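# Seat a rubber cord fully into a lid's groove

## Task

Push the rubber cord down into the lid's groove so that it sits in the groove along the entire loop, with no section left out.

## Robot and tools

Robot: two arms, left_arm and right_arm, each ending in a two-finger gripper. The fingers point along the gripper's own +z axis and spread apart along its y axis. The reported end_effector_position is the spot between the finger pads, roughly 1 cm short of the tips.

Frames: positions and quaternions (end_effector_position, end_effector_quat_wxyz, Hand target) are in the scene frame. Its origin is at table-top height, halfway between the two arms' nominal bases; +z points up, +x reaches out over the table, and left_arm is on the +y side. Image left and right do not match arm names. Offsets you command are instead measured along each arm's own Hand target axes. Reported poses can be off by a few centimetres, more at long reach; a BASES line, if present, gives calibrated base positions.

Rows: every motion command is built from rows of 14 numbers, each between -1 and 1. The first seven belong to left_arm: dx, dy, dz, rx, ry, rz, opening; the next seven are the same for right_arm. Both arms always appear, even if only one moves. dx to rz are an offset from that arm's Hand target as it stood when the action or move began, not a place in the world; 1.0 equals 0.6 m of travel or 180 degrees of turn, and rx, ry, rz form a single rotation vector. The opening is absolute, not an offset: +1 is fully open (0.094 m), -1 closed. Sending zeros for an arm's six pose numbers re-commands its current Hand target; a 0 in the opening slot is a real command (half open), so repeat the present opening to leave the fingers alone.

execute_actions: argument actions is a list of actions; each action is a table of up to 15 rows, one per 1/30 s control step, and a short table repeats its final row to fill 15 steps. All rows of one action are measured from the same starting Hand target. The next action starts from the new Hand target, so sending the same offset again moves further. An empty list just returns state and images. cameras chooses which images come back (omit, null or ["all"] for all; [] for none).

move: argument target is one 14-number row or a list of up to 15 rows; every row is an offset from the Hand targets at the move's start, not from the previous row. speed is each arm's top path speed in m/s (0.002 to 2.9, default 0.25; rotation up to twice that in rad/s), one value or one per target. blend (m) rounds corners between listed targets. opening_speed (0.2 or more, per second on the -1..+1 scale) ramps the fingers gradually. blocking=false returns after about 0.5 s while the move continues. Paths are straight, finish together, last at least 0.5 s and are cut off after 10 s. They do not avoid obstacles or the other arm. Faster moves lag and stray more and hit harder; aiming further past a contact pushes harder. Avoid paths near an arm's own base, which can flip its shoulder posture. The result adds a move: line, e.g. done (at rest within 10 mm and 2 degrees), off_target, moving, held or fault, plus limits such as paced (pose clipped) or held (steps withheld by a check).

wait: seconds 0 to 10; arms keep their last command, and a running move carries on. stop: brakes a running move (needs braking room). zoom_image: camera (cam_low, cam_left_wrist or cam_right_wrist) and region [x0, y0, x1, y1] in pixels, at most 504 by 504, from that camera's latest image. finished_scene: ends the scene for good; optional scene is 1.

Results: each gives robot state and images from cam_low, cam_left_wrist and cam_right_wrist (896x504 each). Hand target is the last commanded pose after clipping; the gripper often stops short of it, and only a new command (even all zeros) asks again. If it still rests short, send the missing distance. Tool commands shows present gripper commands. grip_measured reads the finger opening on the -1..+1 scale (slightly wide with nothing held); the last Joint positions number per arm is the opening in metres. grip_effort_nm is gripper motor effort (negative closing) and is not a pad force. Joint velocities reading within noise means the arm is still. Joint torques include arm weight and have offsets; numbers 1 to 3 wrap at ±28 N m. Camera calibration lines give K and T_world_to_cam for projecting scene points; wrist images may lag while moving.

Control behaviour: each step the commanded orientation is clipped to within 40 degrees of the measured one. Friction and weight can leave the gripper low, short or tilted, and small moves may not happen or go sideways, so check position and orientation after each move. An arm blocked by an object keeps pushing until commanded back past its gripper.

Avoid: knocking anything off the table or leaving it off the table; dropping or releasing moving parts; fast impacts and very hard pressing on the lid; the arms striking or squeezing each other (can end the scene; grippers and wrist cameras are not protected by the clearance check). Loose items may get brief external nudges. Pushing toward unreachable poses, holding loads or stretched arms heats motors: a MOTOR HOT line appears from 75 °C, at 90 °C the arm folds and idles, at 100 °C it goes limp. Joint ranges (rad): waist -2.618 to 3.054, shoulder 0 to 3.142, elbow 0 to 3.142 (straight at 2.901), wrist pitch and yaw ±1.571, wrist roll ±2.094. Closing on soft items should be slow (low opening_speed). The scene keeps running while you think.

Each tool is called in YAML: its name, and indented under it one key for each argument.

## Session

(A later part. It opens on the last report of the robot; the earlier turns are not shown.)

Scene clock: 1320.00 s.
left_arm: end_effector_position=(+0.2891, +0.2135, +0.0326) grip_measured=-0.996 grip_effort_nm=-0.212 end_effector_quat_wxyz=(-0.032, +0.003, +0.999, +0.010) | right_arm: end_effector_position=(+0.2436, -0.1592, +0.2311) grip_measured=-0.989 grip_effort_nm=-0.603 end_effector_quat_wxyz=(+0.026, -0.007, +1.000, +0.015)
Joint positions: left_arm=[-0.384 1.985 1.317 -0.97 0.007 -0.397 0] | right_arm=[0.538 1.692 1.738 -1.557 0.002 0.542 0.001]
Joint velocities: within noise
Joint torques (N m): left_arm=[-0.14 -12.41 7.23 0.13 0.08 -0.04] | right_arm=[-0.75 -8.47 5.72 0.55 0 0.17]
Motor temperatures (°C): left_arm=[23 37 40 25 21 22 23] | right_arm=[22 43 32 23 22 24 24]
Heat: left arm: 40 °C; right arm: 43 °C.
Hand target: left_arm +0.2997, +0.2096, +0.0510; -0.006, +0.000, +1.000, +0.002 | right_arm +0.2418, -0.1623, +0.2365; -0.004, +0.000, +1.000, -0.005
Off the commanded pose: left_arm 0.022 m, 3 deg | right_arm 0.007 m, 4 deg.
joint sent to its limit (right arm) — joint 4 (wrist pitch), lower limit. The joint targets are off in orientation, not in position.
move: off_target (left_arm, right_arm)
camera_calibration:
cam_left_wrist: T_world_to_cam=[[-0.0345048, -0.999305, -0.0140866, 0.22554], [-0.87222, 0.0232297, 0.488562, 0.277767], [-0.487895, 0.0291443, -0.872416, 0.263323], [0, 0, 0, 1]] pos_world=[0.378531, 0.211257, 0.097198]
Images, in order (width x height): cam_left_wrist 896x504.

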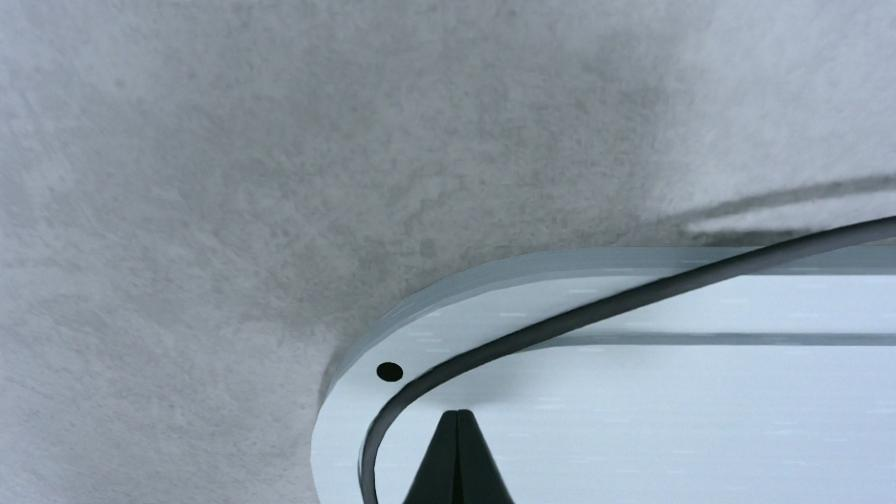

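move:
  target:
    - [-0.003,-0.016,-0.005,0,0,0,-1,0.0,0,-0.0,0,0,0,-1]
    - [-0.003,-0.016,0.065,0,0,0,-1,0.0,0,-0.0,0,0,0,-1]
    - [-0.003,-0.016,-0.005,0,0,0,-1,0.0,0,-0.0,0,0,0,-1]
    - [-0.0063,-0.034,-0.005,0,0,0,-1,0.0,0,-0.0,0,0,0,-1]
    - [-0.0063,-0.034,0.065,0,0,0,-1,0.0,0,-0.0,0,0,0,-1]
  speed: 0.12
  cameras: ["cam_left_wrist"]

move:
  target:
    - [0,0.0,-0.07,0,0,0,-1,0,0,0,0,0,0,-1]
  speed: 0.1
  cameras: ["cam_left_wrist"]

Scene clock: 1329.40 s.
left_arm: end_effector_position=(+0.3034, +0.1891, +0.0245) grip_measured=-0.996 grip_effort_nm=-0.208 end_effector_quat_wxyz=(-0.004, +0.004, +1.000, -0.002) | right_arm: end_effector_position=(+0.2436, -0.1592, +0.2311) grip_measured=-0.989 grip_effort_nm=-0.603 end_effector_quat_wxyz=(+0.026, -0.007, +1.000, +0.015)
Joint positions: left_arm=[-0.43 2.025 1.343 -0.895 0.007 -0.441 0] | right_arm=[0.538 1.692 1.738 -1.557 0.002 0.542 0.001]
Joint velocities: within noise
Joint torques (N m): left_arm=[-0.01 -7.08 3.7 0.82 0 -0.07] | right_arm=[-0.72 -8.51 5.74 0.55 0.01 0.14]
Motor temperatures (°C): left_arm=[23 38 40 25 21 22 23] | right_arm=[22 43 32 23 22 24 24]
Heat: left arm: 40 °C; right arm: 43 °C.
Hand target: left_arm +0.3029, +0.1894, +0.0119; -0.006, +0.000, +1.000, +0.002 | right_arm +0.2418, -0.1623, +0.2365; -0.004, +0.000, +1.000, -0.005
Off the commanded pose: left_arm 0.013 m, 1 deg | right_arm 0.007 m, 4 deg.
joint sent to its limit (right arm) — joint 4 (wrist pitch), lower limit. The joint targets are off in orientation, not in position.
move: off_target (left_arm, right_arm)
camera_calibration:
cam_left_wrist: T_world_to_cam=[[-0.0366557, -0.999298, 0.0076742, 0.20163], [-0.898256, 0.0363128, 0.43797, 0.301332], [-0.437941, 0.0091607, -0.898957, 0.253208], [0, 0, 0, 1]] pos_world=[0.388954, 0.188227, 0.0941014]
Images, in order (width x height): cam_left_wrist 896x504.

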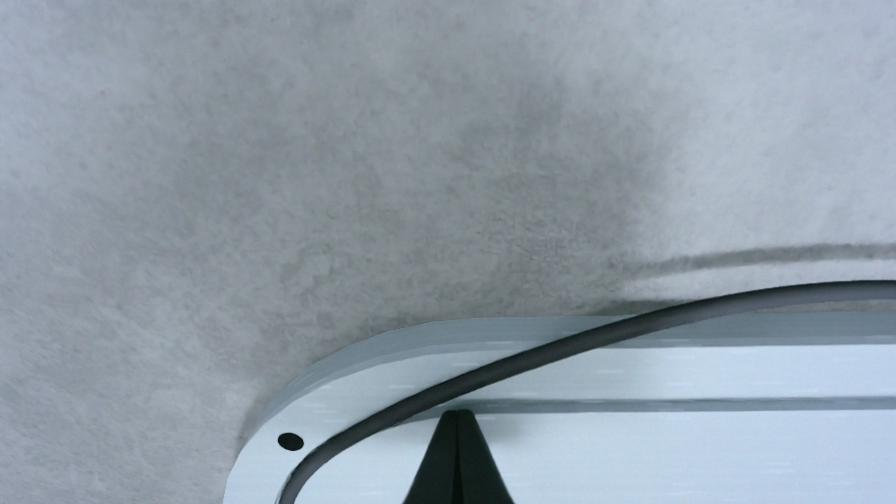

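Scene clock: 1330.53 s.
left_arm: end_effector_position=(+0.2936, +0.1939, +0.0346) grip_measured=-0.996 grip_effort_nm=-0.208 end_effector_quat_wxyz=(-0.032, +0.004, +0.999, +0.012) | right_arm: end_effector_position=(+0.2436, -0.1592, +0.2311) grip_measured=-0.989 grip_effort_nm=-0.603 end_effector_quat_wxyz=(+0.026, -0.007, +1.000, +0.015)
Joint positions: left_arm=[-0.43 2.025 1.384 -0.998 0.007 -0.441 0] | right_arm=[0.538 1.692 1.738 -1.557 0.002 0.542 0.001]
Joint velocities: within noise
Joint torques (N m): left_arm=[-0.18 -13.01 7.45 0.15 -0.03 -0.07] | right_arm=[-0.68 -8.44 5.68 0.57 0 0.14]
Motor temperatures (°C): left_arm=[23 38 40 25 21 22 23] | right_arm=[22 43 32 23 22 24 24]
Heat: left arm: 40 °C; right arm: 43 °C.
Hand target: left_arm +0.3034, +0.1892, +0.0539; -0.006, +0.000, +1.000, +0.002 | right_arm +0.2418, -0.1623, +0.2365; -0.004, +0.000, +1.000, -0.005
Off the commanded pose: left_arm 0.022 m, 3 deg | right_arm 0.007 m, 4 deg.
joint sent to its limit (right arm) — joint 4 (wrist pitch), lower limit. The joint targets are off in orientation, not in position.
move: off_target (left_arm, right_arm)
camera_calibration:
cam_left_wrist: T_world_to_cam=[[-0.0365305, -0.999186, -0.0170919, 0.206674], [-0.872469, 0.0235483, 0.488101, 0.281124], [-0.487302, 0.0327427, -0.87262, 0.266995], [0, 0, 0, 1]] pos_world=[0.38293, 0.191143, 0.0993007]
Images, in order (width x height): cam_left_wrist 896x504.

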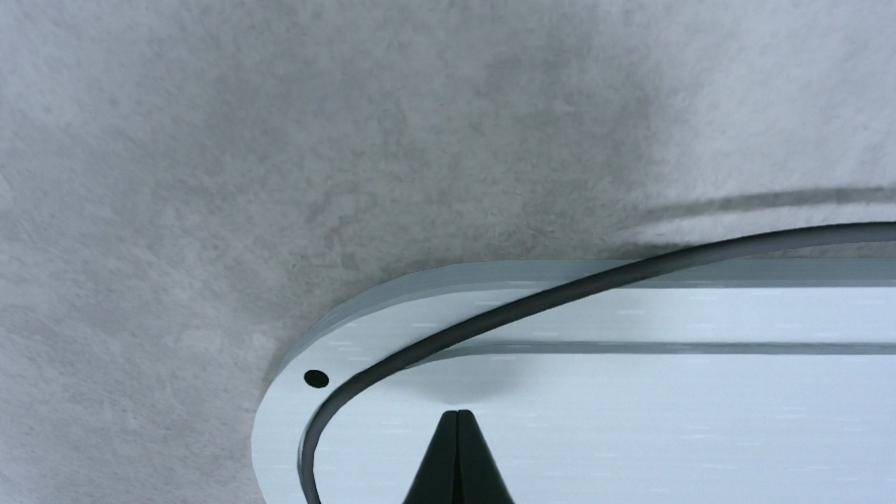

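move:
  target:
    - [0,0,-0.08,0,0,0,-0.65,0.0,0,-0.0,0,0,0,-1]
    - [-0.043,-0.082,-0.05,0,0,0.5,-0.65,0,0,0,0,0,0,-1]
  speed: 0.2
  cameras: ["cam_left_wrist"]

Scene clock: 1343.30 s.
left_arm: end_effector_position=(+0.3258, +0.1437, +0.0819) grip_measured=-0.652 grip_effort_nm=0.081 end_effector_quat_wxyz=(-0.007, +0.701, +0.713, -0.005) | right_arm: end_effector_position=(+0.2436, -0.1592, +0.2311) grip_measured=-0.989 grip_effort_nm=-0.603 end_effector_quat_wxyz=(+0.026, -0.007, +1.000, +0.015)
Joint positions: left_arm=[-0.508 2.121 1.729 -1.195 0.007 1.026 0.016] | right_arm=[0.538 1.692 1.738 -1.557 0.002 0.542 0.001]
Joint velocities: within noise
Joint torques (N m): left_arm=[-0.4 -8.99 7.99 0.21 0.07 0.19] | right_arm=[-0.66 -8.4 5.74 0.58 0 0.14]
Motor temperatures (°C): left_arm=[23 39 41 25 21 22 23] | right_arm=[22 42 32 23 22 24 24]
Heat: left arm: 41 °C; right arm: 42 °C.
Hand target: left_arm +0.3297, +0.1399, +0.0834; -0.006, +0.707, +0.707, -0.003 | right_arm +0.2418, -0.1623, +0.2365; -0.004, +0.000, +1.000, -0.005
Off the commanded pose: left_arm 0.006 m, 1 deg | right_arm 0.007 m, 4 deg.
joint sent to its limit (right arm) — joint 4 (wrist pitch), lower limit. The joint targets are off in orientation, not in position.
move: off_target (right_arm)
camera_calibration:
cam_left_wrist: T_world_to_cam=[[-0.999718, 0.0100544, 0.0215048, 0.324174], [0.0183673, 0.90151, 0.432368, -0.124469], [-0.0150396, 0.432641, -0.901441, 0.116657], [0, 0, 0, 1]] pos_world=[0.328124, 0.0584798, 0.152005]
Images, in order (width x height): cam_left_wrist 896x504.

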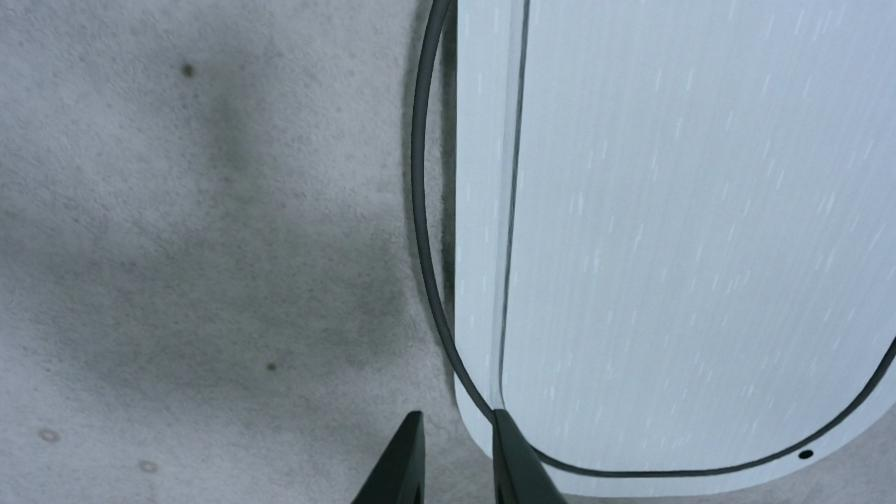

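move:
  target:
    - [-0.027,0.014,0.06,0,0,0,-0.7,0.0,0,-0.0,0,0,0,-1]
  speed: 0.15
  cameras: ["cam_left_wrist"]

Scene clock: 1348.97 s.
left_arm: end_effector_position=(+0.3279, +0.1305, +0.0454) grip_measured=-0.698 grip_effort_nm=-0.115 end_effector_quat_wxyz=(-0.021, +0.709, +0.705, -0.008) | right_arm: end_effector_position=(+0.2436, -0.1592, +0.2311) grip_measured=-0.989 grip_effort_nm=-0.608 end_effector_quat_wxyz=(+0.026, -0.007, +1.000, +0.015)
Joint positions: left_arm=[-0.533 2.214 1.729 -1.13 0.007 1.024 0.014] | right_arm=[0.538 1.692 1.738 -1.557 0.002 0.542 0.001]
Joint velocities: within noise
Joint torques (N m): left_arm=[-0.29 -9.78 7.62 0.49 0.08 -0.04] | right_arm=[-0.62 -8.44 5.75 0.56 0 0.14]
Motor temperatures (°C): left_arm=[23 39 42 25 21 22 23] | right_arm=[22 42 32 23 22 24 24]
Heat: left arm: 42 °C; right arm: 42 °C.
Hand target: left_arm +0.3376, +0.1238, +0.0473; -0.006, +0.707, +0.707, -0.003 | right_arm +0.2418, -0.1623, +0.2365; -0.004, +0.000, +1.000, -0.005
Off the commanded pose: left_arm 0.012 m, 2 deg | right_arm 0.007 m, 4 deg.
joint sent to its limit (right arm) — joint 4 (wrist pitch), lower limit. The joint targets are off in orientation, not in position.
move: off_target (left_arm, right_arm)
camera_calibration:
cam_left_wrist: T_world_to_cam=[[-0.998387, 0.0327419, 0.046383, 0.322582], [0.0499909, 0.894231, 0.444805, -0.10681], [-0.0269134, 0.446406, -0.894425, 0.091246], [0, 0, 0, 1]] pos_world=[0.329857, 0.0442179, 0.11416]
Images, in order (width x height): cam_left_wrist 896x504.

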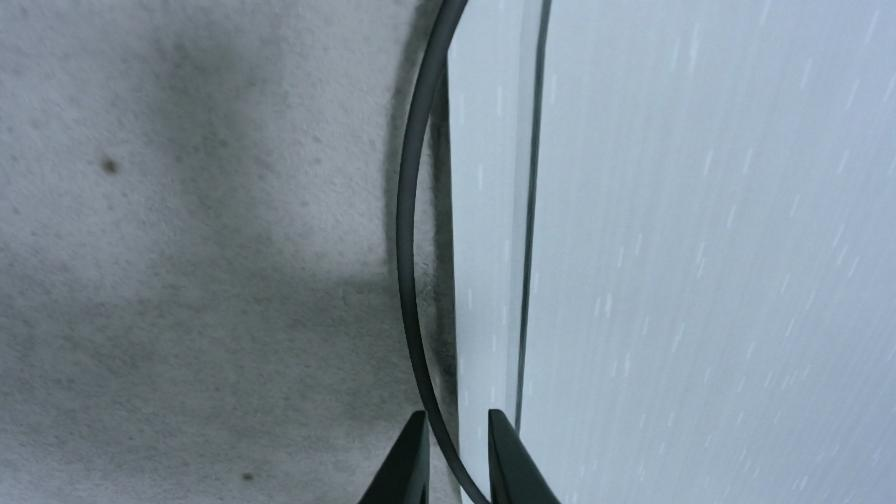

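move:
  target:
    - [-0.015,0.013,0.02,0,0,0,-0.7,0.0,0,-0.0,0,0,0,-1]
  speed: 0.1
  cameras: ["cam_left_wrist"]

Scene clock: 1352.50 s.
left_arm: end_effector_position=(+0.3365, +0.1221, +0.0343) grip_measured=-0.698 grip_effort_nm=-0.120 end_effector_quat_wxyz=(-0.019, +0.708, +0.706, -0.008) | right_arm: end_effector_position=(+0.2436, -0.1592, +0.2311) grip_measured=-0.989 grip_effort_nm=-0.603 end_effector_quat_wxyz=(+0.026, -0.007, +1.000, +0.015)
Joint positions: left_arm=[-0.539 2.269 1.776 -1.118 0.007 1.016 0.014] | right_arm=[0.538 1.692 1.738 -1.557 0.002 0.542 0.001]
Joint velocities: within noise
Joint torques (N m): left_arm=[-0.1 -10.1 7.69 0.44 0 -0.02] | right_arm=[-0.64 -8.5 5.67 0.58 0.02 0.15]
Motor temperatures (°C): left_arm=[23 39 42 25 21 22 23] | right_arm=[22 42 32 23 22 24 24]
Heat: left arm: 42 °C; right arm: 42 °C.
Hand target: left_arm +0.3452, +0.1148, +0.0351; -0.006, +0.707, +0.707, -0.003 | right_arm +0.2418, -0.1623, +0.2365; -0.004, +0.000, +1.000, -0.005
Off the commanded pose: left_arm 0.011 m, 2 deg | right_arm 0.007 m, 4 deg.
joint sent to its limit (right arm) — joint 4 (wrist pitch), lower limit. The joint targets are off in orientation, not in position.
move: off_target (left_arm, right_arm)
camera_calibration:
cam_left_wrist: T_world_to_cam=[[-0.998599, 0.0309528, 0.0429244, 0.332427], [0.0468041, 0.895101, 0.443401, -0.0938746], [-0.0246972, 0.444789, -0.895295, 0.0847887], [0, 0, 0, 1]] pos_world=[0.338449, 0.0360246, 0.103266]
Images, in order (width x height): cam_left_wrist 896x504.

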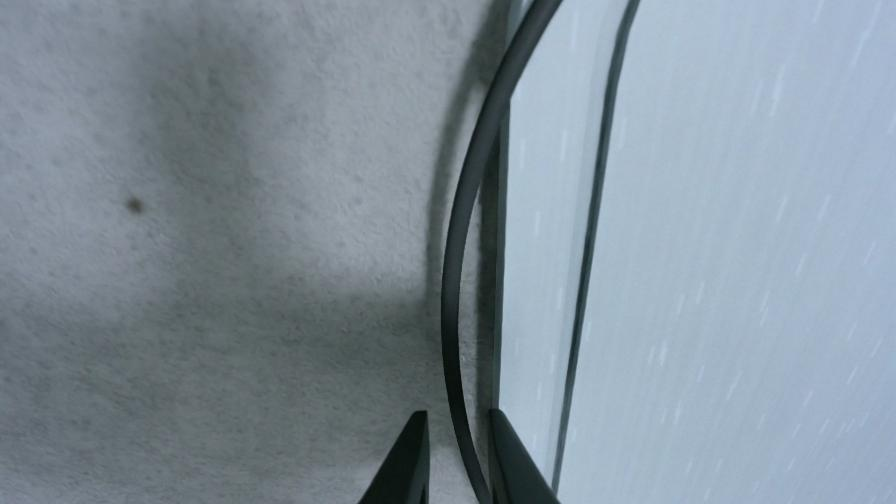

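move:
  target:
    - [0,-0.008,0.033,0,0,0,-0.7,0.0,0,-0.0,0,0,0,-1]
  speed: 0.08
  cameras: ["cam_left_wrist"]

Scene clock: 1356.37 s.
left_arm: end_effector_position=(+0.3421, +0.1157, +0.0241) grip_measured=-0.698 grip_effort_nm=-0.125 end_effector_quat_wxyz=(-0.001, +0.708, +0.706, -0.004) | right_arm: end_effector_position=(+0.2436, -0.1592, +0.2311) grip_measured=-0.989 grip_effort_nm=-0.603 end_effector_quat_wxyz=(+0.026, -0.007, +1.000, +0.015)
Joint positions: left_arm=[-0.545 2.276 1.745 -1.044 0.007 1.01 0.014] | right_arm=[0.538 1.692 1.738 -1.557 0.002 0.542 0.001]
Joint velocities: within noise
Joint torques (N m): left_arm=[-0.54 -9.99 4.51 0.56 0.05 -0.04] | right_arm=[-0.72 -8.38 5.7 0.59 0 0.13]
Motor temperatures (°C): left_arm=[23 38 42 25 21 22 23] | right_arm=[22 42 32 23 22 24 24]
Heat: left arm: 42 °C; right arm: 42 °C.
Hand target: left_arm +0.3402, +0.1150, +0.0154; -0.006, +0.707, +0.707, -0.003 | right_arm +0.2418, -0.1623, +0.2365; -0.004, +0.000, +1.000, -0.005
Off the commanded pose: left_arm 0.009 m, 1 deg | right_arm 0.007 m, 4 deg.
joint sent to its limit (right arm) — joint 4 (wrist pitch), lower limit. The joint targets are off in orientation, not in position.
move: off_target (right_arm)
camera_calibration:
cam_left_wrist: T_world_to_cam=[[-0.999451, 0.0314761, 0.0103488, 0.339704], [0.0328818, 0.903789, 0.426714, -0.0796674], [0.00407818, 0.42682, -0.904328, 0.0710406], [0, 0, 0, 1]] pos_world=[0.341847, 0.0309884, 0.0947237]
Images, in order (width x height): cam_left_wrist 896x504.

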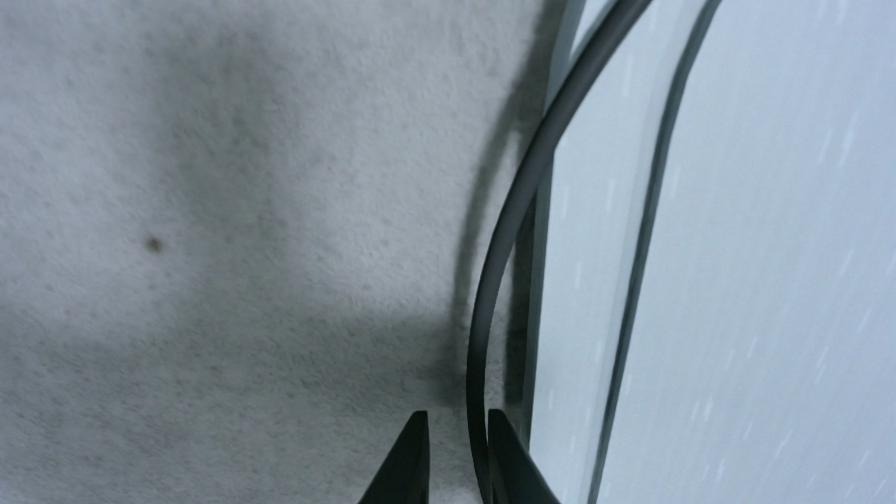

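move:
  target:
    - [0,-0.002,0.004,0,0,0,-0.7,0.0,0,-0.0,0,0,0,-1]
    - [0,-0.002,0.004,0,0,0,-0.97,0.0,0,-0.0,0,0,0,-1]
    - [0,-0.002,-0.06,0,0,0,-0.97,0.0,0,-0.0,0,0,0,-1]
  speed: 0.08
  cameras: ["cam_left_wrist"]

Scene clock: 1362.07 s.
left_arm: end_effector_position=(+0.3332, +0.1214, +0.0334) grip_measured=-0.967 grip_effort_nm=-0.955 end_effector_quat_wxyz=(-0.027, +0.707, +0.706, -0.009) | right_arm: end_effector_position=(+0.2436, -0.1592, +0.2311) grip_measured=-0.989 grip_effort_nm=-0.603 end_effector_quat_wxyz=(+0.026, -0.007, +1.000, +0.015)
Joint positions: left_arm=[-0.545 2.276 1.782 -1.133 0.007 1.008 0.002] | right_arm=[0.538 1.692 1.738 -1.557 0.002 0.542 0.001]
Joint velocities: within noise
Joint torques (N m): left_arm=[-0.44 -14.11 7.57 0.13 0.1 -0.01] | right_arm=[-0.66 -8.43 5.74 0.56 0 0.14]
Motor temperatures (°C): left_arm=[23 38 42 25 21 22 23] | right_arm=[22 42 32 23 22 24 24]
Heat: left arm: 42 °C; right arm: 42 °C.
Hand target: left_arm +0.3395, +0.1148, +0.0514; -0.006, +0.707, +0.707, -0.003 | right_arm +0.2418, -0.1623, +0.2365; -0.004, +0.000, +1.000, -0.005
Off the commanded pose: left_arm 0.020 m, 2 deg | right_arm 0.007 m, 4 deg.
joint sent to its limit (right arm) — joint 4 (wrist pitch), lower limit. The joint targets are off in orientation, not in position.
move: off_target (left_arm, right_arm)
camera_calibration:
cam_left_wrist: T_world_to_cam=[[-0.998025, 0.0286711, 0.0558941, 0.328859], [0.0508283, 0.891423, 0.450313, -0.0937448], [-0.0369143, 0.452265, -0.89112, 0.0872017], [0, 0, 0, 1]] pos_world=[0.336193, 0.0346993, 0.10154]
Images, in order (width x height): cam_left_wrist 896x504.

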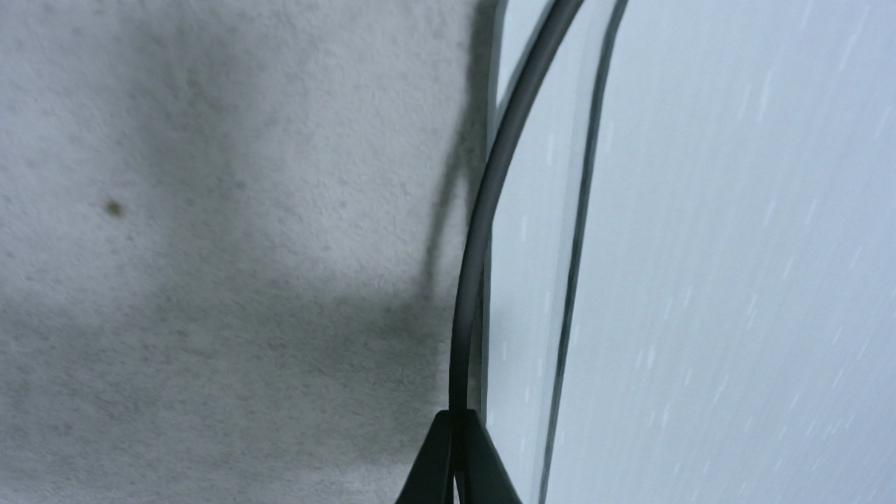

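move:
  target:
    - [-0.018,-0.050,-0.02,0,0,0,-0.97,0.0,0,-0.0,0,0,0,-1]
  speed: 0.08
  cameras: ["cam_left_wrist"]

Scene clock: 1366.00 s.
left_arm: end_effector_position=(+0.3103, +0.1027, +0.0489) grip_measured=-0.970 grip_effort_nm=-0.994 end_effector_quat_wxyz=(-0.019, +0.710, +0.704, -0.006) | right_arm: end_effector_position=(+0.2436, -0.1592, +0.2311) grip_measured=-0.989 grip_effort_nm=-0.603 end_effector_quat_wxyz=(+0.026, -0.007, +1.000, +0.015)
Joint positions: left_arm=[-0.613 2.209 1.735 -1.136 0.007 0.948 0.001] | right_arm=[0.538 1.692 1.738 -1.557 0.002 0.542 0.001]
Joint velocities: within noise
Joint torques (N m): left_arm=[0.06 -15.34 4.7 0.23 0.04 -0.05] | right_arm=[-0.66 -8.46 5.78 0.56 0 0.14]
Motor temperatures (°C): left_arm=[23 39 41 25 21 22 23] | right_arm=[22 42 32 23 22 24 24]
Heat: left arm: 41 °C; right arm: 42 °C.
Hand target: left_arm +0.3095, +0.1039, +0.0637; -0.006, +0.707, +0.707, -0.003 | right_arm +0.2418, -0.1623, +0.2365; -0.004, +0.000, +1.000, -0.005
Off the commanded pose: left_arm 0.015 m, 2 deg | right_arm 0.007 m, 4 deg.
joint sent to its limit (right arm) — joint 4 (wrist pitch), lower limit. The joint targets are off in orientation, not in position.
move: off_target (left_arm, right_arm)
camera_calibration:
cam_left_wrist: T_world_to_cam=[[-0.998501, 0.0370709, 0.0402715, 0.305715], [0.0511368, 0.894176, 0.444786, -0.0829451], [-0.0195212, 0.446178, -0.894731, 0.104035], [0, 0, 0, 1]] pos_world=[0.311529, 0.0164162, 0.117665]
Images, in order (width x height): cam_left_wrist 896x504.

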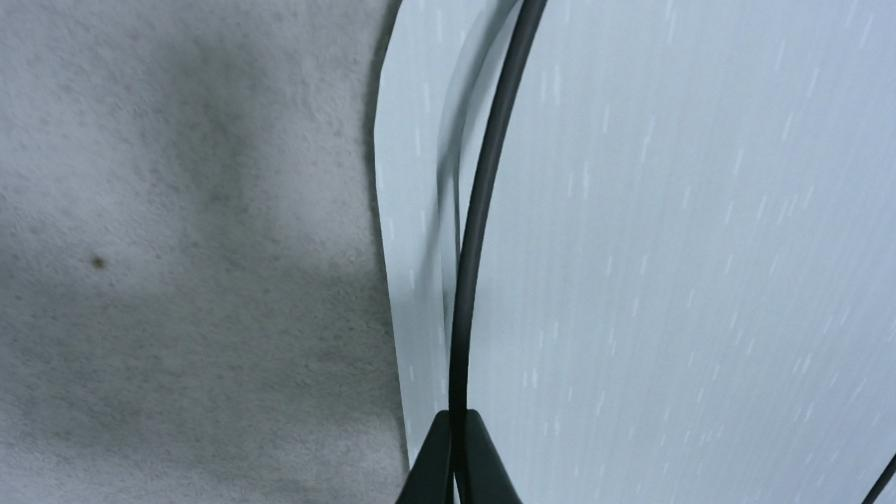

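move:
  target:
    - [0,0,0.068,0,0,0,-0.97,0.0,0,-0.0,0,0,0,-1]
  speed: 0.08
  cameras: ["cam_left_wrist"]

zoom_image:
  camera: "cam_left_wrist"
  region: [330, 250, 640, 504]

Scene clock: 1371.50 s.
left_arm: end_effector_position=(+0.3062, +0.1057, +0.0263) grip_measured=-0.963 grip_effort_nm=-0.676 end_effector_quat_wxyz=(-0.016, +0.710, +0.704, -0.006) | right_arm: end_effector_position=(+0.2436, -0.1592, +0.2311) grip_measured=-0.989 grip_effort_nm=-0.603 end_effector_quat_wxyz=(+0.026, -0.007, +1.000, +0.015)
Joint positions: left_arm=[-0.613 2.209 1.642 -1.037 0.007 0.947 0.002] | right_arm=[0.538 1.692 1.738 -1.557 0.002 0.542 0.001]
Joint velocities: within noise
Joint torques (N m): left_arm=[0.03 -11.17 4.03 0.78 0.07 -0.02] | right_arm=[-0.62 -8.43 5.82 0.57 0.01 0.13]
Motor temperatures (°C): left_arm=[23 39 41 25 21 22 24] | right_arm=[22 42 32 23 22 24 24]
Heat: left arm: 41 °C; right arm: 42 °C.
Hand target: left_arm +0.3090, +0.1041, +0.0229; -0.006, +0.707, +0.707, -0.003 | right_arm +0.2418, -0.1623, +0.2365; -0.004, +0.000, +1.000, -0.005
Off the commanded pose: left_arm 0.005 m, 1 deg | right_arm 0.007 m, 4 deg.
joint sent to its limit (right arm) — joint 4 (wrist pitch), lower limit. The joint targets are off in orientation, not in position.
move: off_target (right_arm)
camera_calibration:
cam_left_wrist: T_world_to_cam=[[-0.998718, 0.036039, 0.0355463, 0.302721], [0.048056, 0.895677, 0.442101, -0.0745977], [-0.0159052, 0.443242, -0.896261, 0.0816223], [0, 0, 0, 1]] pos_world=[0.307216, 0.0197273, 0.095374]
Images, in order (width x height): cam_left_wrist 896x504.

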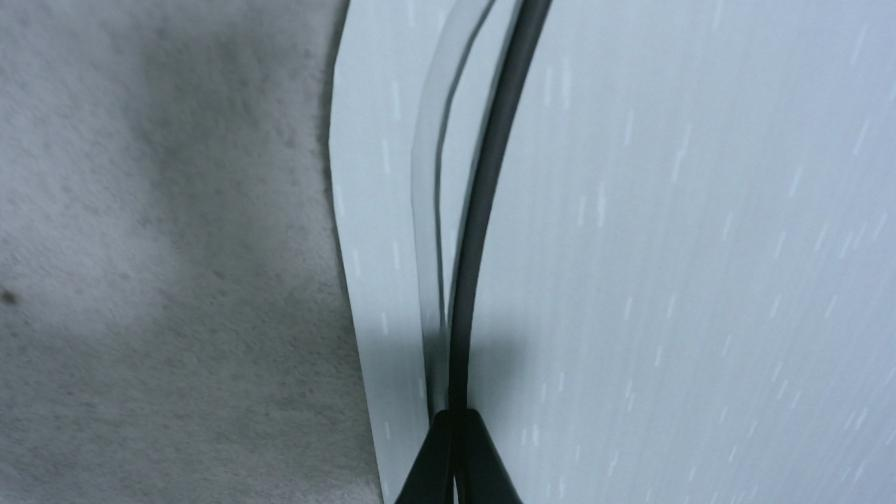

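Scaled by 1.626 from the camera's 896x504 image, which has a finer 1280x720 frame.

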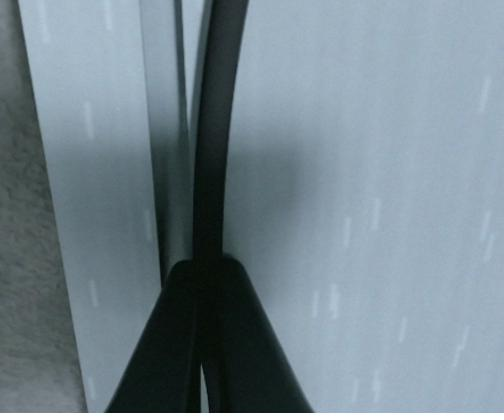

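move:
  target:
    - [0,0,-0.012,0,0,0,-0.97,0,0,0,0,0,0,-1]
    - [0,0.008,-0.012,0,0,0,-0.97,0,0,0,0,0,0,-1]
  speed: 0.06
  cameras: ["cam_left_wrist"]

zoom_image:
  camera: "cam_left_wrist"
  region: [330, 270, 590, 450]

Scene clock: 1394.83 s.
left_arm: end_effector_position=(+0.3059, +0.1058, +0.0263) grip_measured=-0.963 grip_effort_nm=-0.686 end_effector_quat_wxyz=(-0.017, +0.710, +0.704, -0.006) | right_arm: end_effector_position=(+0.2436, -0.1592, +0.2311) grip_measured=-0.989 grip_effort_nm=-0.608 end_effector_quat_wxyz=(+0.026, -0.007, +1.000, +0.015)
Joint positions: left_arm=[-0.613 2.209 1.642 -1.038 0.007 0.947 0.002] | right_arm=[0.538 1.692 1.738 -1.557 0.002 0.542 0.001]
Joint velocities: within noise
Joint torques (N m): left_arm=[0.64 -10.59 7.2 0.33 0.06 0.03] | right_arm=[-0.62 -8.46 5.76 0.56 0.01 0.15]
Motor temperatures (°C): left_arm=[23 39 39 25 21 22 24] | right_arm=[22 42 32 23 22 24 24]
Heat: left arm: 39 °C; right arm: 42 °C.
Hand target: left_arm +0.3139, +0.1041, +0.0300; -0.006, +0.707, +0.707, -0.003 | right_arm +0.2418, -0.1623, +0.2365; -0.004, +0.000, +1.000, -0.005
Off the commanded pose: left_arm 0.009 m, 1 deg | right_arm 0.007 m, 4 deg.
joint sent to its limit (right arm) — joint 4 (wrist pitch), lower limit. The joint targets are off in orientation, not in position.
move: off_target (right_arm)
camera_calibration:
cam_left_wrist: T_world_to_cam=[[-0.998697, 0.0356562, 0.0365078, 0.302435], [0.0481496, 0.895398, 0.442656, -0.0747072], [-0.0169055, 0.443837, -0.895948, 0.0817499], [0, 0, 0, 1]] pos_world=[0.30702, 0.0198254, 0.0952721]
Images, in order (width x height): cam_left_wrist 896x504.

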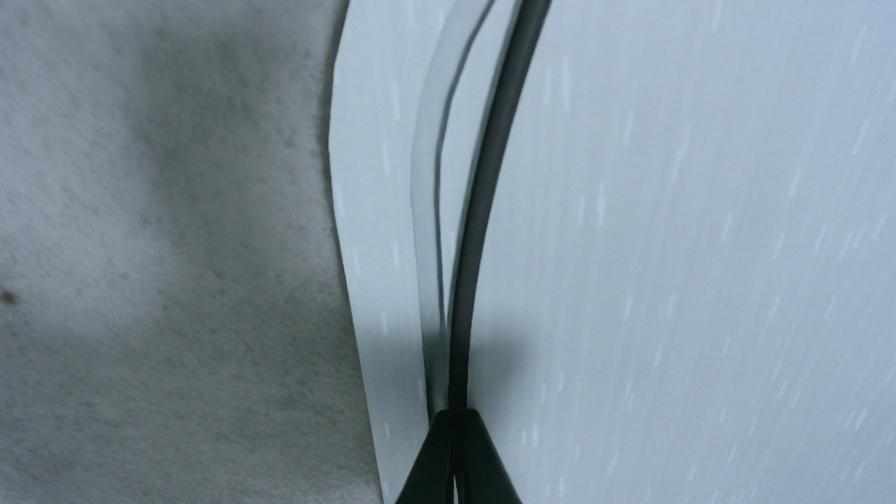

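Scaled by 1.938 from the camera's 896x504 image, which has a finer 1280x720 frame.

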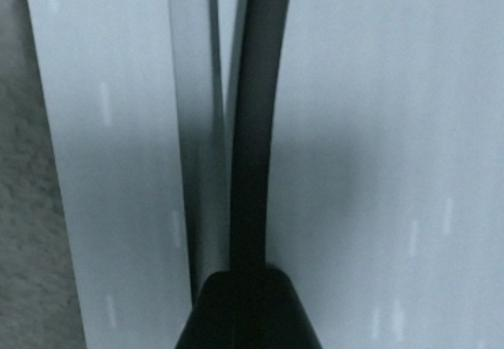

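move:
  target:
    - [0,0.003,-0.013,0,0,0,-0.97,0,0,0,0,0,0,-1]
    - [0,0.007,0.012,0,0,0,-0.97,0,0,0,0,0,0,-1]
  speed: 0.06
  cameras: ["cam_left_wrist"]

zoom_image:
  camera: "cam_left_wrist"
  region: [330, 270, 590, 450]

Scene clock: 1399.40 s.
left_arm: end_effector_position=(+0.3115, +0.1055, +0.0268) grip_measured=-0.964 grip_effort_nm=-0.691 end_effector_quat_wxyz=(-0.012, +0.707, +0.707, -0.005) | right_arm: end_effector_position=(+0.2436, -0.1592, +0.2311) grip_measured=-0.989 grip_effort_nm=-0.603 end_effector_quat_wxyz=(+0.026, -0.007, +1.000, +0.015)
Joint positions: left_arm=[-0.606 2.217 1.657 -1.036 0.007 0.947 0.002] | right_arm=[0.538 1.692 1.738 -1.557 0.002 0.542 0.001]
Joint velocities: left_arm=[-0.002 0.007 0.002 0.007 -0.051 -0.081 0.007] | right_arm=[within noise]
Joint torques (N m): left_arm=[0.39 -9.36 6.12 0.45 0.03 0.11] | right_arm=[-0.68 -8.39 5.74 0.59 0.01 0.16]
Motor temperatures (°C): left_arm=[23 39 39 25 21 22 25] | right_arm=[22 41 32 23 22 24 24]
Heat: left arm: 39 °C; right arm: 41 °C.
Hand target: left_arm +0.3180, +0.1042, +0.0228; -0.006, +0.707, +0.707, -0.003 | right_arm +0.2418, -0.1623, +0.2365; -0.004, +0.000, +1.000, -0.005
Off the commanded pose: left_arm 0.008 m, 1 deg | right_arm 0.007 m, 4 deg.
joint sent to its limit (right arm) — joint 4 (wrist pitch), lower limit. The joint targets are off in orientation, not in position.
move: off_target (right_arm)
camera_calibration:
cam_left_wrist: T_world_to_cam=[[-0.999192, 0.0285955, 0.0282394, 0.309066], [0.038079, 0.898309, 0.43771, -0.0719243], [-0.0128512, 0.438432, -0.898672, 0.0819369], [0, 0, 0, 1]] pos_world=[0.312609, 0.0198486, 0.0963886]
Images, in order (width x height): cam_left_wrist 896x504.

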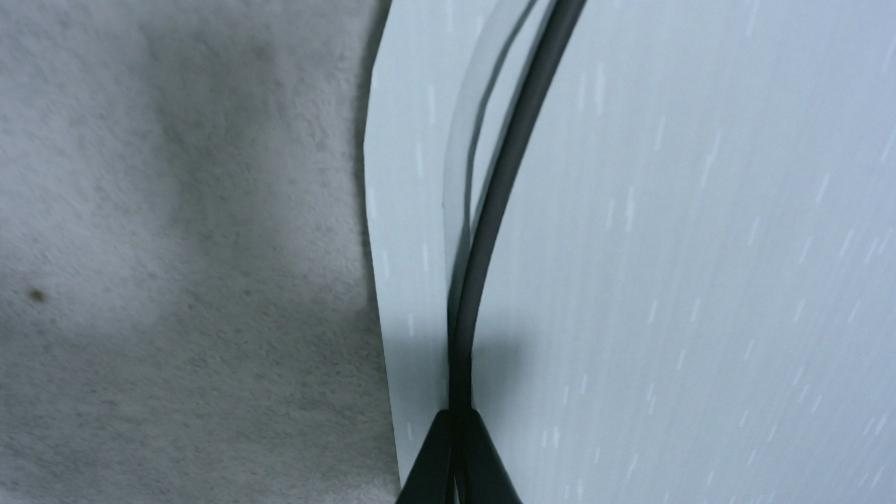

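Scaled by 1.938 from the camera's 896x504 image, which has a finer 1280x720 frame.

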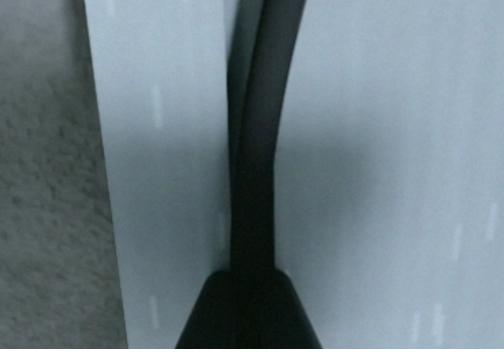

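move:
  target:
    - [0,0,0.0,0,0,0,-0.8,0,0,0,0,0,0,-1]
    - [0,0,-0.05,0,0,0,-0.8,0,0,0,0,0,0,-1]
  speed: 0.08
  cameras: ["cam_left_wrist"]

zoom_image:
  camera: "cam_left_wrist"
  region: [330, 270, 590, 450]

Scene clock: 1407.23 s.
left_arm: end_effector_position=(+0.3102, +0.1064, +0.0396) grip_measured=-0.802 grip_effort_nm=0.081 end_effector_quat_wxyz=(-0.022, +0.707, +0.707, -0.007) | right_arm: end_effector_position=(+0.2436, -0.1592, +0.2311) grip_measured=-0.989 grip_effort_nm=-0.603 end_effector_quat_wxyz=(+0.026, -0.007, +1.000, +0.015)
Joint positions: left_arm=[-0.606 2.217 1.71 -1.11 0.007 0.947 0.009] | right_arm=[0.538 1.692 1.738 -1.557 0.002 0.542 0.001]
Joint velocities: within noise
Joint torques (N m): left_arm=[0.72 -12.55 7.68 0.19 0.04 0.07] | right_arm=[-0.65 -8.46 5.74 0.58 -0.01 0.13]
Motor temperatures (°C): left_arm=[23 40 39 25 21 22 24] | right_arm=[22 41 32 23 22 24 24]
Heat: left arm: 40 °C; right arm: 41 °C.
Hand target: left_arm +0.3185, +0.1040, +0.0528; -0.006, +0.707, +0.707, -0.003 | right_arm +0.2418, -0.1623, +0.2365; -0.004, +0.000, +1.000, -0.005
Off the commanded pose: left_arm 0.016 m, 2 deg | right_arm 0.007 m, 4 deg.
joint sent to its limit (right arm) — joint 4 (wrist pitch), lower limit. The joint targets are off in orientation, not in position.
move: off_target (left_arm, right_arm)
camera_calibration:
cam_left_wrist: T_world_to_cam=[[-0.998535, 0.0280926, 0.0462514, 0.30665], [0.0458827, 0.892664, 0.448381, -0.0805658], [-0.0286907, 0.449846, -0.892645, 0.0964672], [0, 0, 0, 1]] pos_world=[0.312665, 0.0199082, 0.108052]
Images, in order (width x height): cam_left_wrist 896x504.

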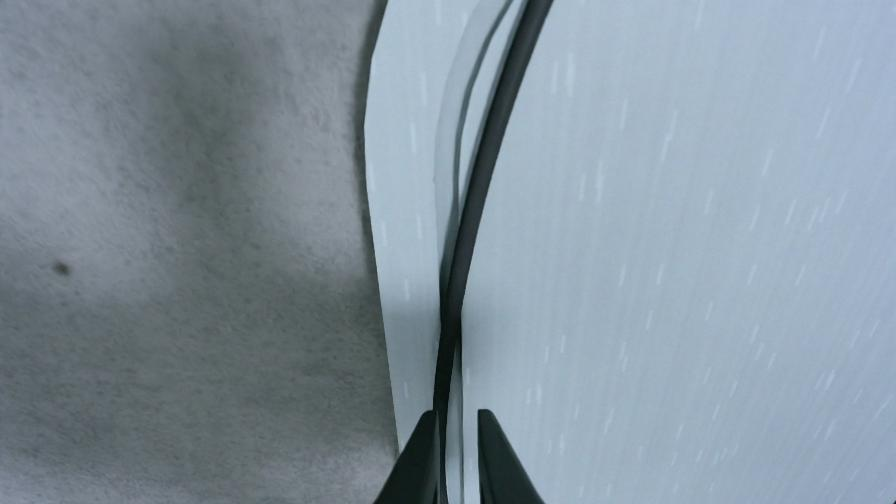

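Scaled by 1.938 from the camera's 896x504 image, which has a finer 1280x720 frame.

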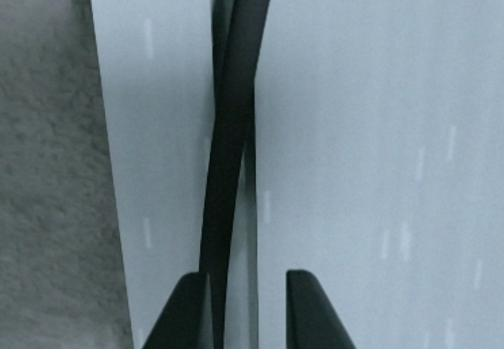

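move:
  target:
    - [0,0,-0.045,0,0,0,-0.8,0,0,0,0,0,0,-1]
    - [0.17,-0.02,-0.03,0,0,0,-1,0,0,0,0,0,0,-1]
    - [0.17,-0.02,0.0,0,0,0,-1,0,0,0,0,0,0,-1]
  speed: 0.15
  cameras: ["cam_left_wrist"]

zoom_image:
  camera: "cam_left_wrist"
  region: [330, 200, 590, 450]

Scene clock: 1417.87 s.
left_arm: end_effector_position=(+0.3049, +0.2064, +0.0495) grip_measured=-0.996 grip_effort_nm=-0.212 end_effector_quat_wxyz=(-0.017, +0.702, +0.711, -0.008) | right_arm: end_effector_position=(+0.2436, -0.1592, +0.2311) grip_measured=-0.989 grip_effort_nm=-0.608 end_effector_quat_wxyz=(+0.026, -0.007, +1.000, +0.015)
Joint positions: left_arm=[-0.387 1.995 1.405 -1.018 0.003 1.152 0] | right_arm=[0.538 1.692 1.738 -1.557 0.002 0.542 0.001]
Joint velocities: within noise
Joint torques (N m): left_arm=[0.12 -11.25 4.27 0.51 0.05 0.23] | right_arm=[-0.62 -8.46 5.79 0.57 0.01 0.15]
Motor temperatures (°C): left_arm=[23 42 39 25 21 22 24] | right_arm=[22 41 32 23 22 24 24]
Heat: left arm: 42 °C; right arm: 41 °C.
Hand target: left_arm +0.3064, +0.2060, +0.0534; -0.006, +0.707, +0.707, -0.003 | right_arm +0.2418, -0.1623, +0.2365; -0.004, +0.000, +1.000, -0.005
Off the commanded pose: left_arm 0.004 m, 2 deg | right_arm 0.007 m, 4 deg.
joint sent to its limit (right arm) — joint 4 (wrist pitch), lower limit. The joint targets are off in orientation, not in position.
move: off_target (right_arm); target 2's new opening was sent with left_arm's hand 0.011 m and 3 deg from that target
camera_calibration:
cam_left_wrist: T_world_to_cam=[[-0.999099, 0.0151427, 0.0396549, 0.301162], [0.0310818, 0.897221, 0.440487, -0.170003], [-0.028909, 0.441323, -0.896883, 0.0621406], [0, 0, 0, 1]] pos_world=[0.307971, 0.120546, 0.118674]
Images, in order (width x height): cam_left_wrist 896x504.

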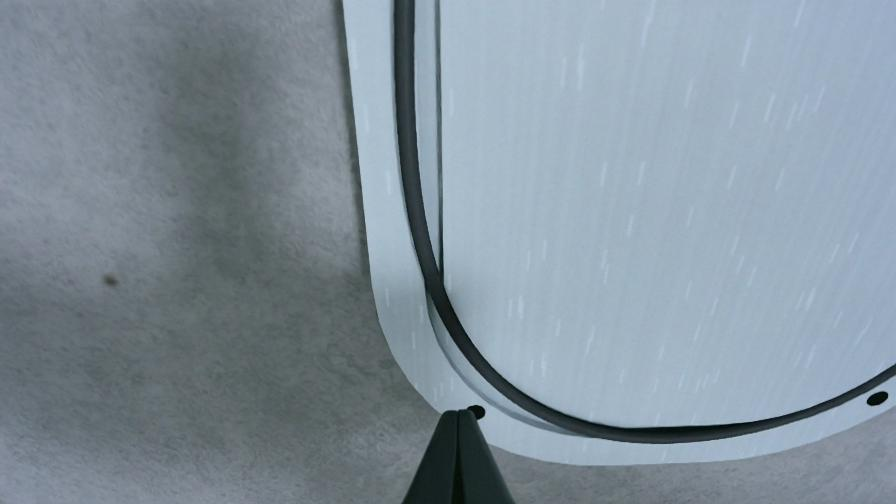

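Scaled by 1.938 from the camera's 896x504 image, which has a finer 1280x720 frame.

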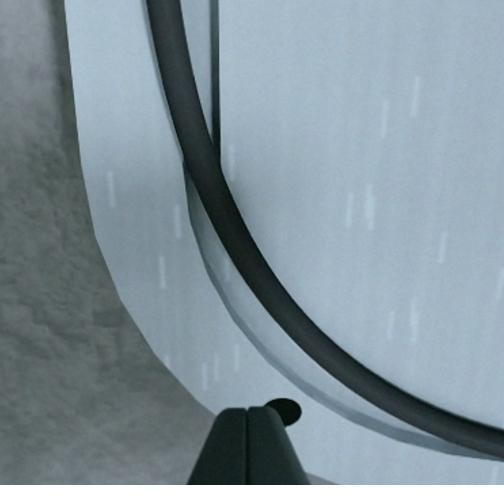

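move:
  target:
    - [0.045,-0.06,0.009,0,0,0,-1,0,0,0,0,0,0,-1]
  speed: 0.15
  cameras: ["cam_left_wrist"]

zoom_image:
  camera: "cam_left_wrist"
  region: [330, 200, 590, 450]

Scene clock: 1430.83 s.
left_arm: end_effector_position=(+0.2672, +0.2326, +0.0415) grip_measured=-0.996 grip_effort_nm=-0.217 end_effector_quat_wxyz=(-0.023, +0.703, +0.710, -0.011) | right_arm: end_effector_position=(+0.2436, -0.1592, +0.2311) grip_measured=-0.989 grip_effort_nm=-0.608 end_effector_quat_wxyz=(+0.026, -0.007, +1.000, +0.015)
Joint positions: left_arm=[-0.357 1.861 1.183 -0.943 0.003 1.185 0] | right_arm=[0.538 1.692 1.738 -1.557 0.002 0.542 0.001]
Joint velocities: within noise
Joint torques (N m): left_arm=[0.25 -11.22 3.97 0.41 0.03 0.17] | right_arm=[-0.64 -8.44 5.71 0.57 0.01 0.16]
Motor temperatures (°C): left_arm=[23 41 39 25 21 22 24] | right_arm=[22 41 32 23 22 24 24]
Heat: left arm: 41 °C; right arm: 41 °C.
Hand target: left_arm +0.2705, +0.2330, +0.0486; -0.006, +0.707, +0.707, -0.003 | right_arm +0.2418, -0.1623, +0.2365; -0.004, +0.000, +1.000, -0.005
Off the commanded pose: left_arm 0.008 m, 2 deg | right_arm 0.007 m, 4 deg.
joint sent to its limit (right arm) — joint 4 (wrist pitch), lower limit. The joint targets are off in orientation, not in position.
move: off_target (right_arm)
camera_calibration:
cam_left_wrist: T_world_to_cam=[[-0.998459, 0.0179558, 0.0525001, 0.262163], [0.039417, 0.895467, 0.44338, -0.190827], [-0.0390508, 0.444766, -0.894795, 0.0441586], [0, 0, 0, 1]] pos_world=[0.271005, 0.146532, 0.110358]
Images, in order (width x height): cam_left_wrist 896x504.

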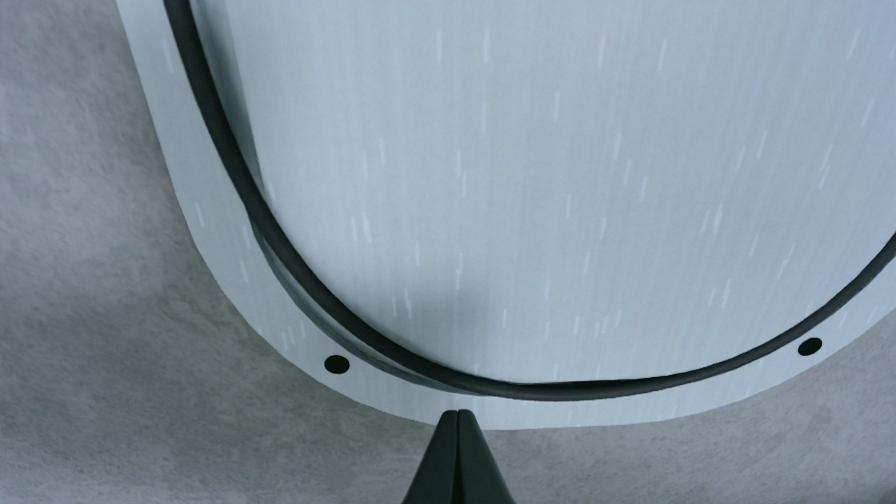

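Scaled by 1.938 from the camera's 896x504 image, which has a finer 1280x720 frame.

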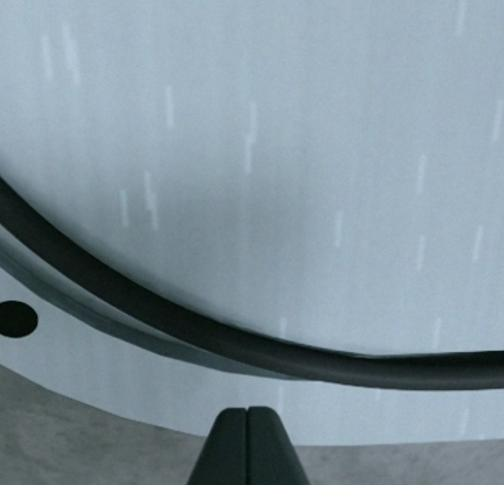

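move:
  target:
    - [0.007,0.003,0.065,0,0,0,-1,0,0,0,0,0,0,-1]
  speed: 0.08
  cameras: ["cam_left_wrist"]

zoom_image:
  camera: "cam_left_wrist"
  region: [330, 200, 590, 450]

Scene clock: 1436.87 s.
left_arm: end_effector_position=(+0.2686, +0.2381, +0.0233) grip_measured=-0.996 grip_effort_nm=-0.208 end_effector_quat_wxyz=(-0.011, +0.704, +0.710, -0.003) | right_arm: end_effector_position=(+0.2436, -0.1592, +0.2311) grip_measured=-0.989 grip_effort_nm=-0.603 end_effector_quat_wxyz=(+0.026, -0.007, +1.000, +0.015)
Joint positions: left_arm=[-0.343 1.867 1.111 -0.837 -0.004 1.199 0] | right_arm=[0.538 1.692 1.738 -1.557 0.002 0.542 0.001]
Joint velocities: within noise
Joint torques (N m): left_arm=[0.21 -5.07 2.99 0.9 0.15 0.14] | right_arm=[-0.69 -8.4 5.81 0.58 0 0.15]
Motor temperatures (°C): left_arm=[23 40 38 25 21 22 24] | right_arm=[22 41 32 23 22 24 24]
Heat: left arm: 40 °C; right arm: 41 °C.
Hand target: left_arm +0.2717, +0.2375, +0.0095; -0.006, +0.707, +0.707, -0.003 | right_arm +0.2418, -0.1623, +0.2365; -0.004, +0.000, +1.000, -0.005
Off the commanded pose: left_arm 0.014 m, 1 deg | right_arm 0.007 m, 4 deg.
joint sent to its limit (right arm) — joint 4 (wrist pitch), lower limit. The joint targets are off in orientation, not in position.
move: off_target (left_arm, right_arm)
camera_calibration:
cam_left_wrist: T_world_to_cam=[[-0.999539, 0.0188028, 0.0238205, 0.265121], [0.0273783, 0.89732, 0.44053, -0.1848], [-0.0130914, 0.440979, -0.897422, 0.0194902], [0, 0, 0, 1]] pos_world=[0.270313, 0.152245, 0.0925856]
Images, in order (width x height): cam_left_wrist 896x504.

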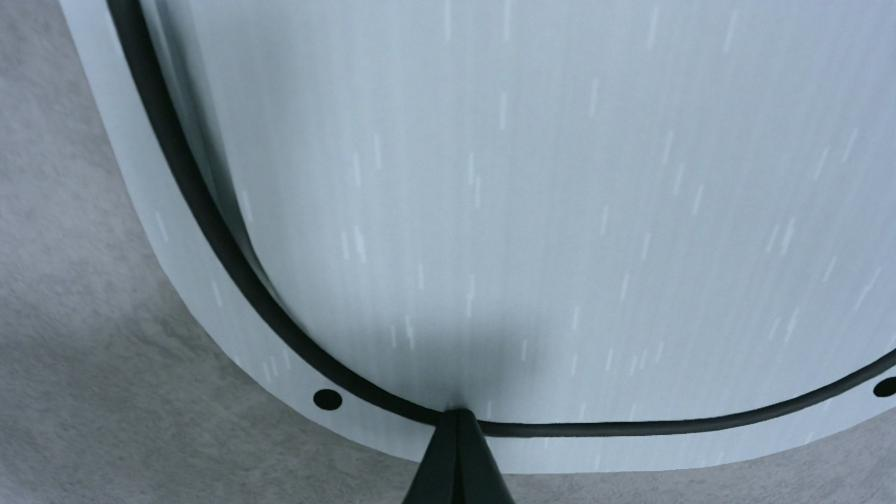

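Scaled by 1.938 from the camera's 896x504 image, which has a finer 1280x720 frame.

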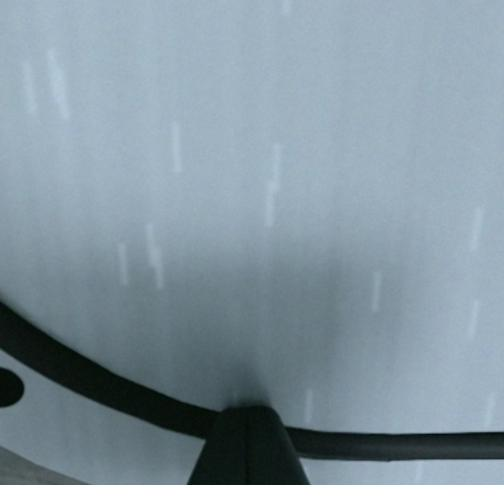

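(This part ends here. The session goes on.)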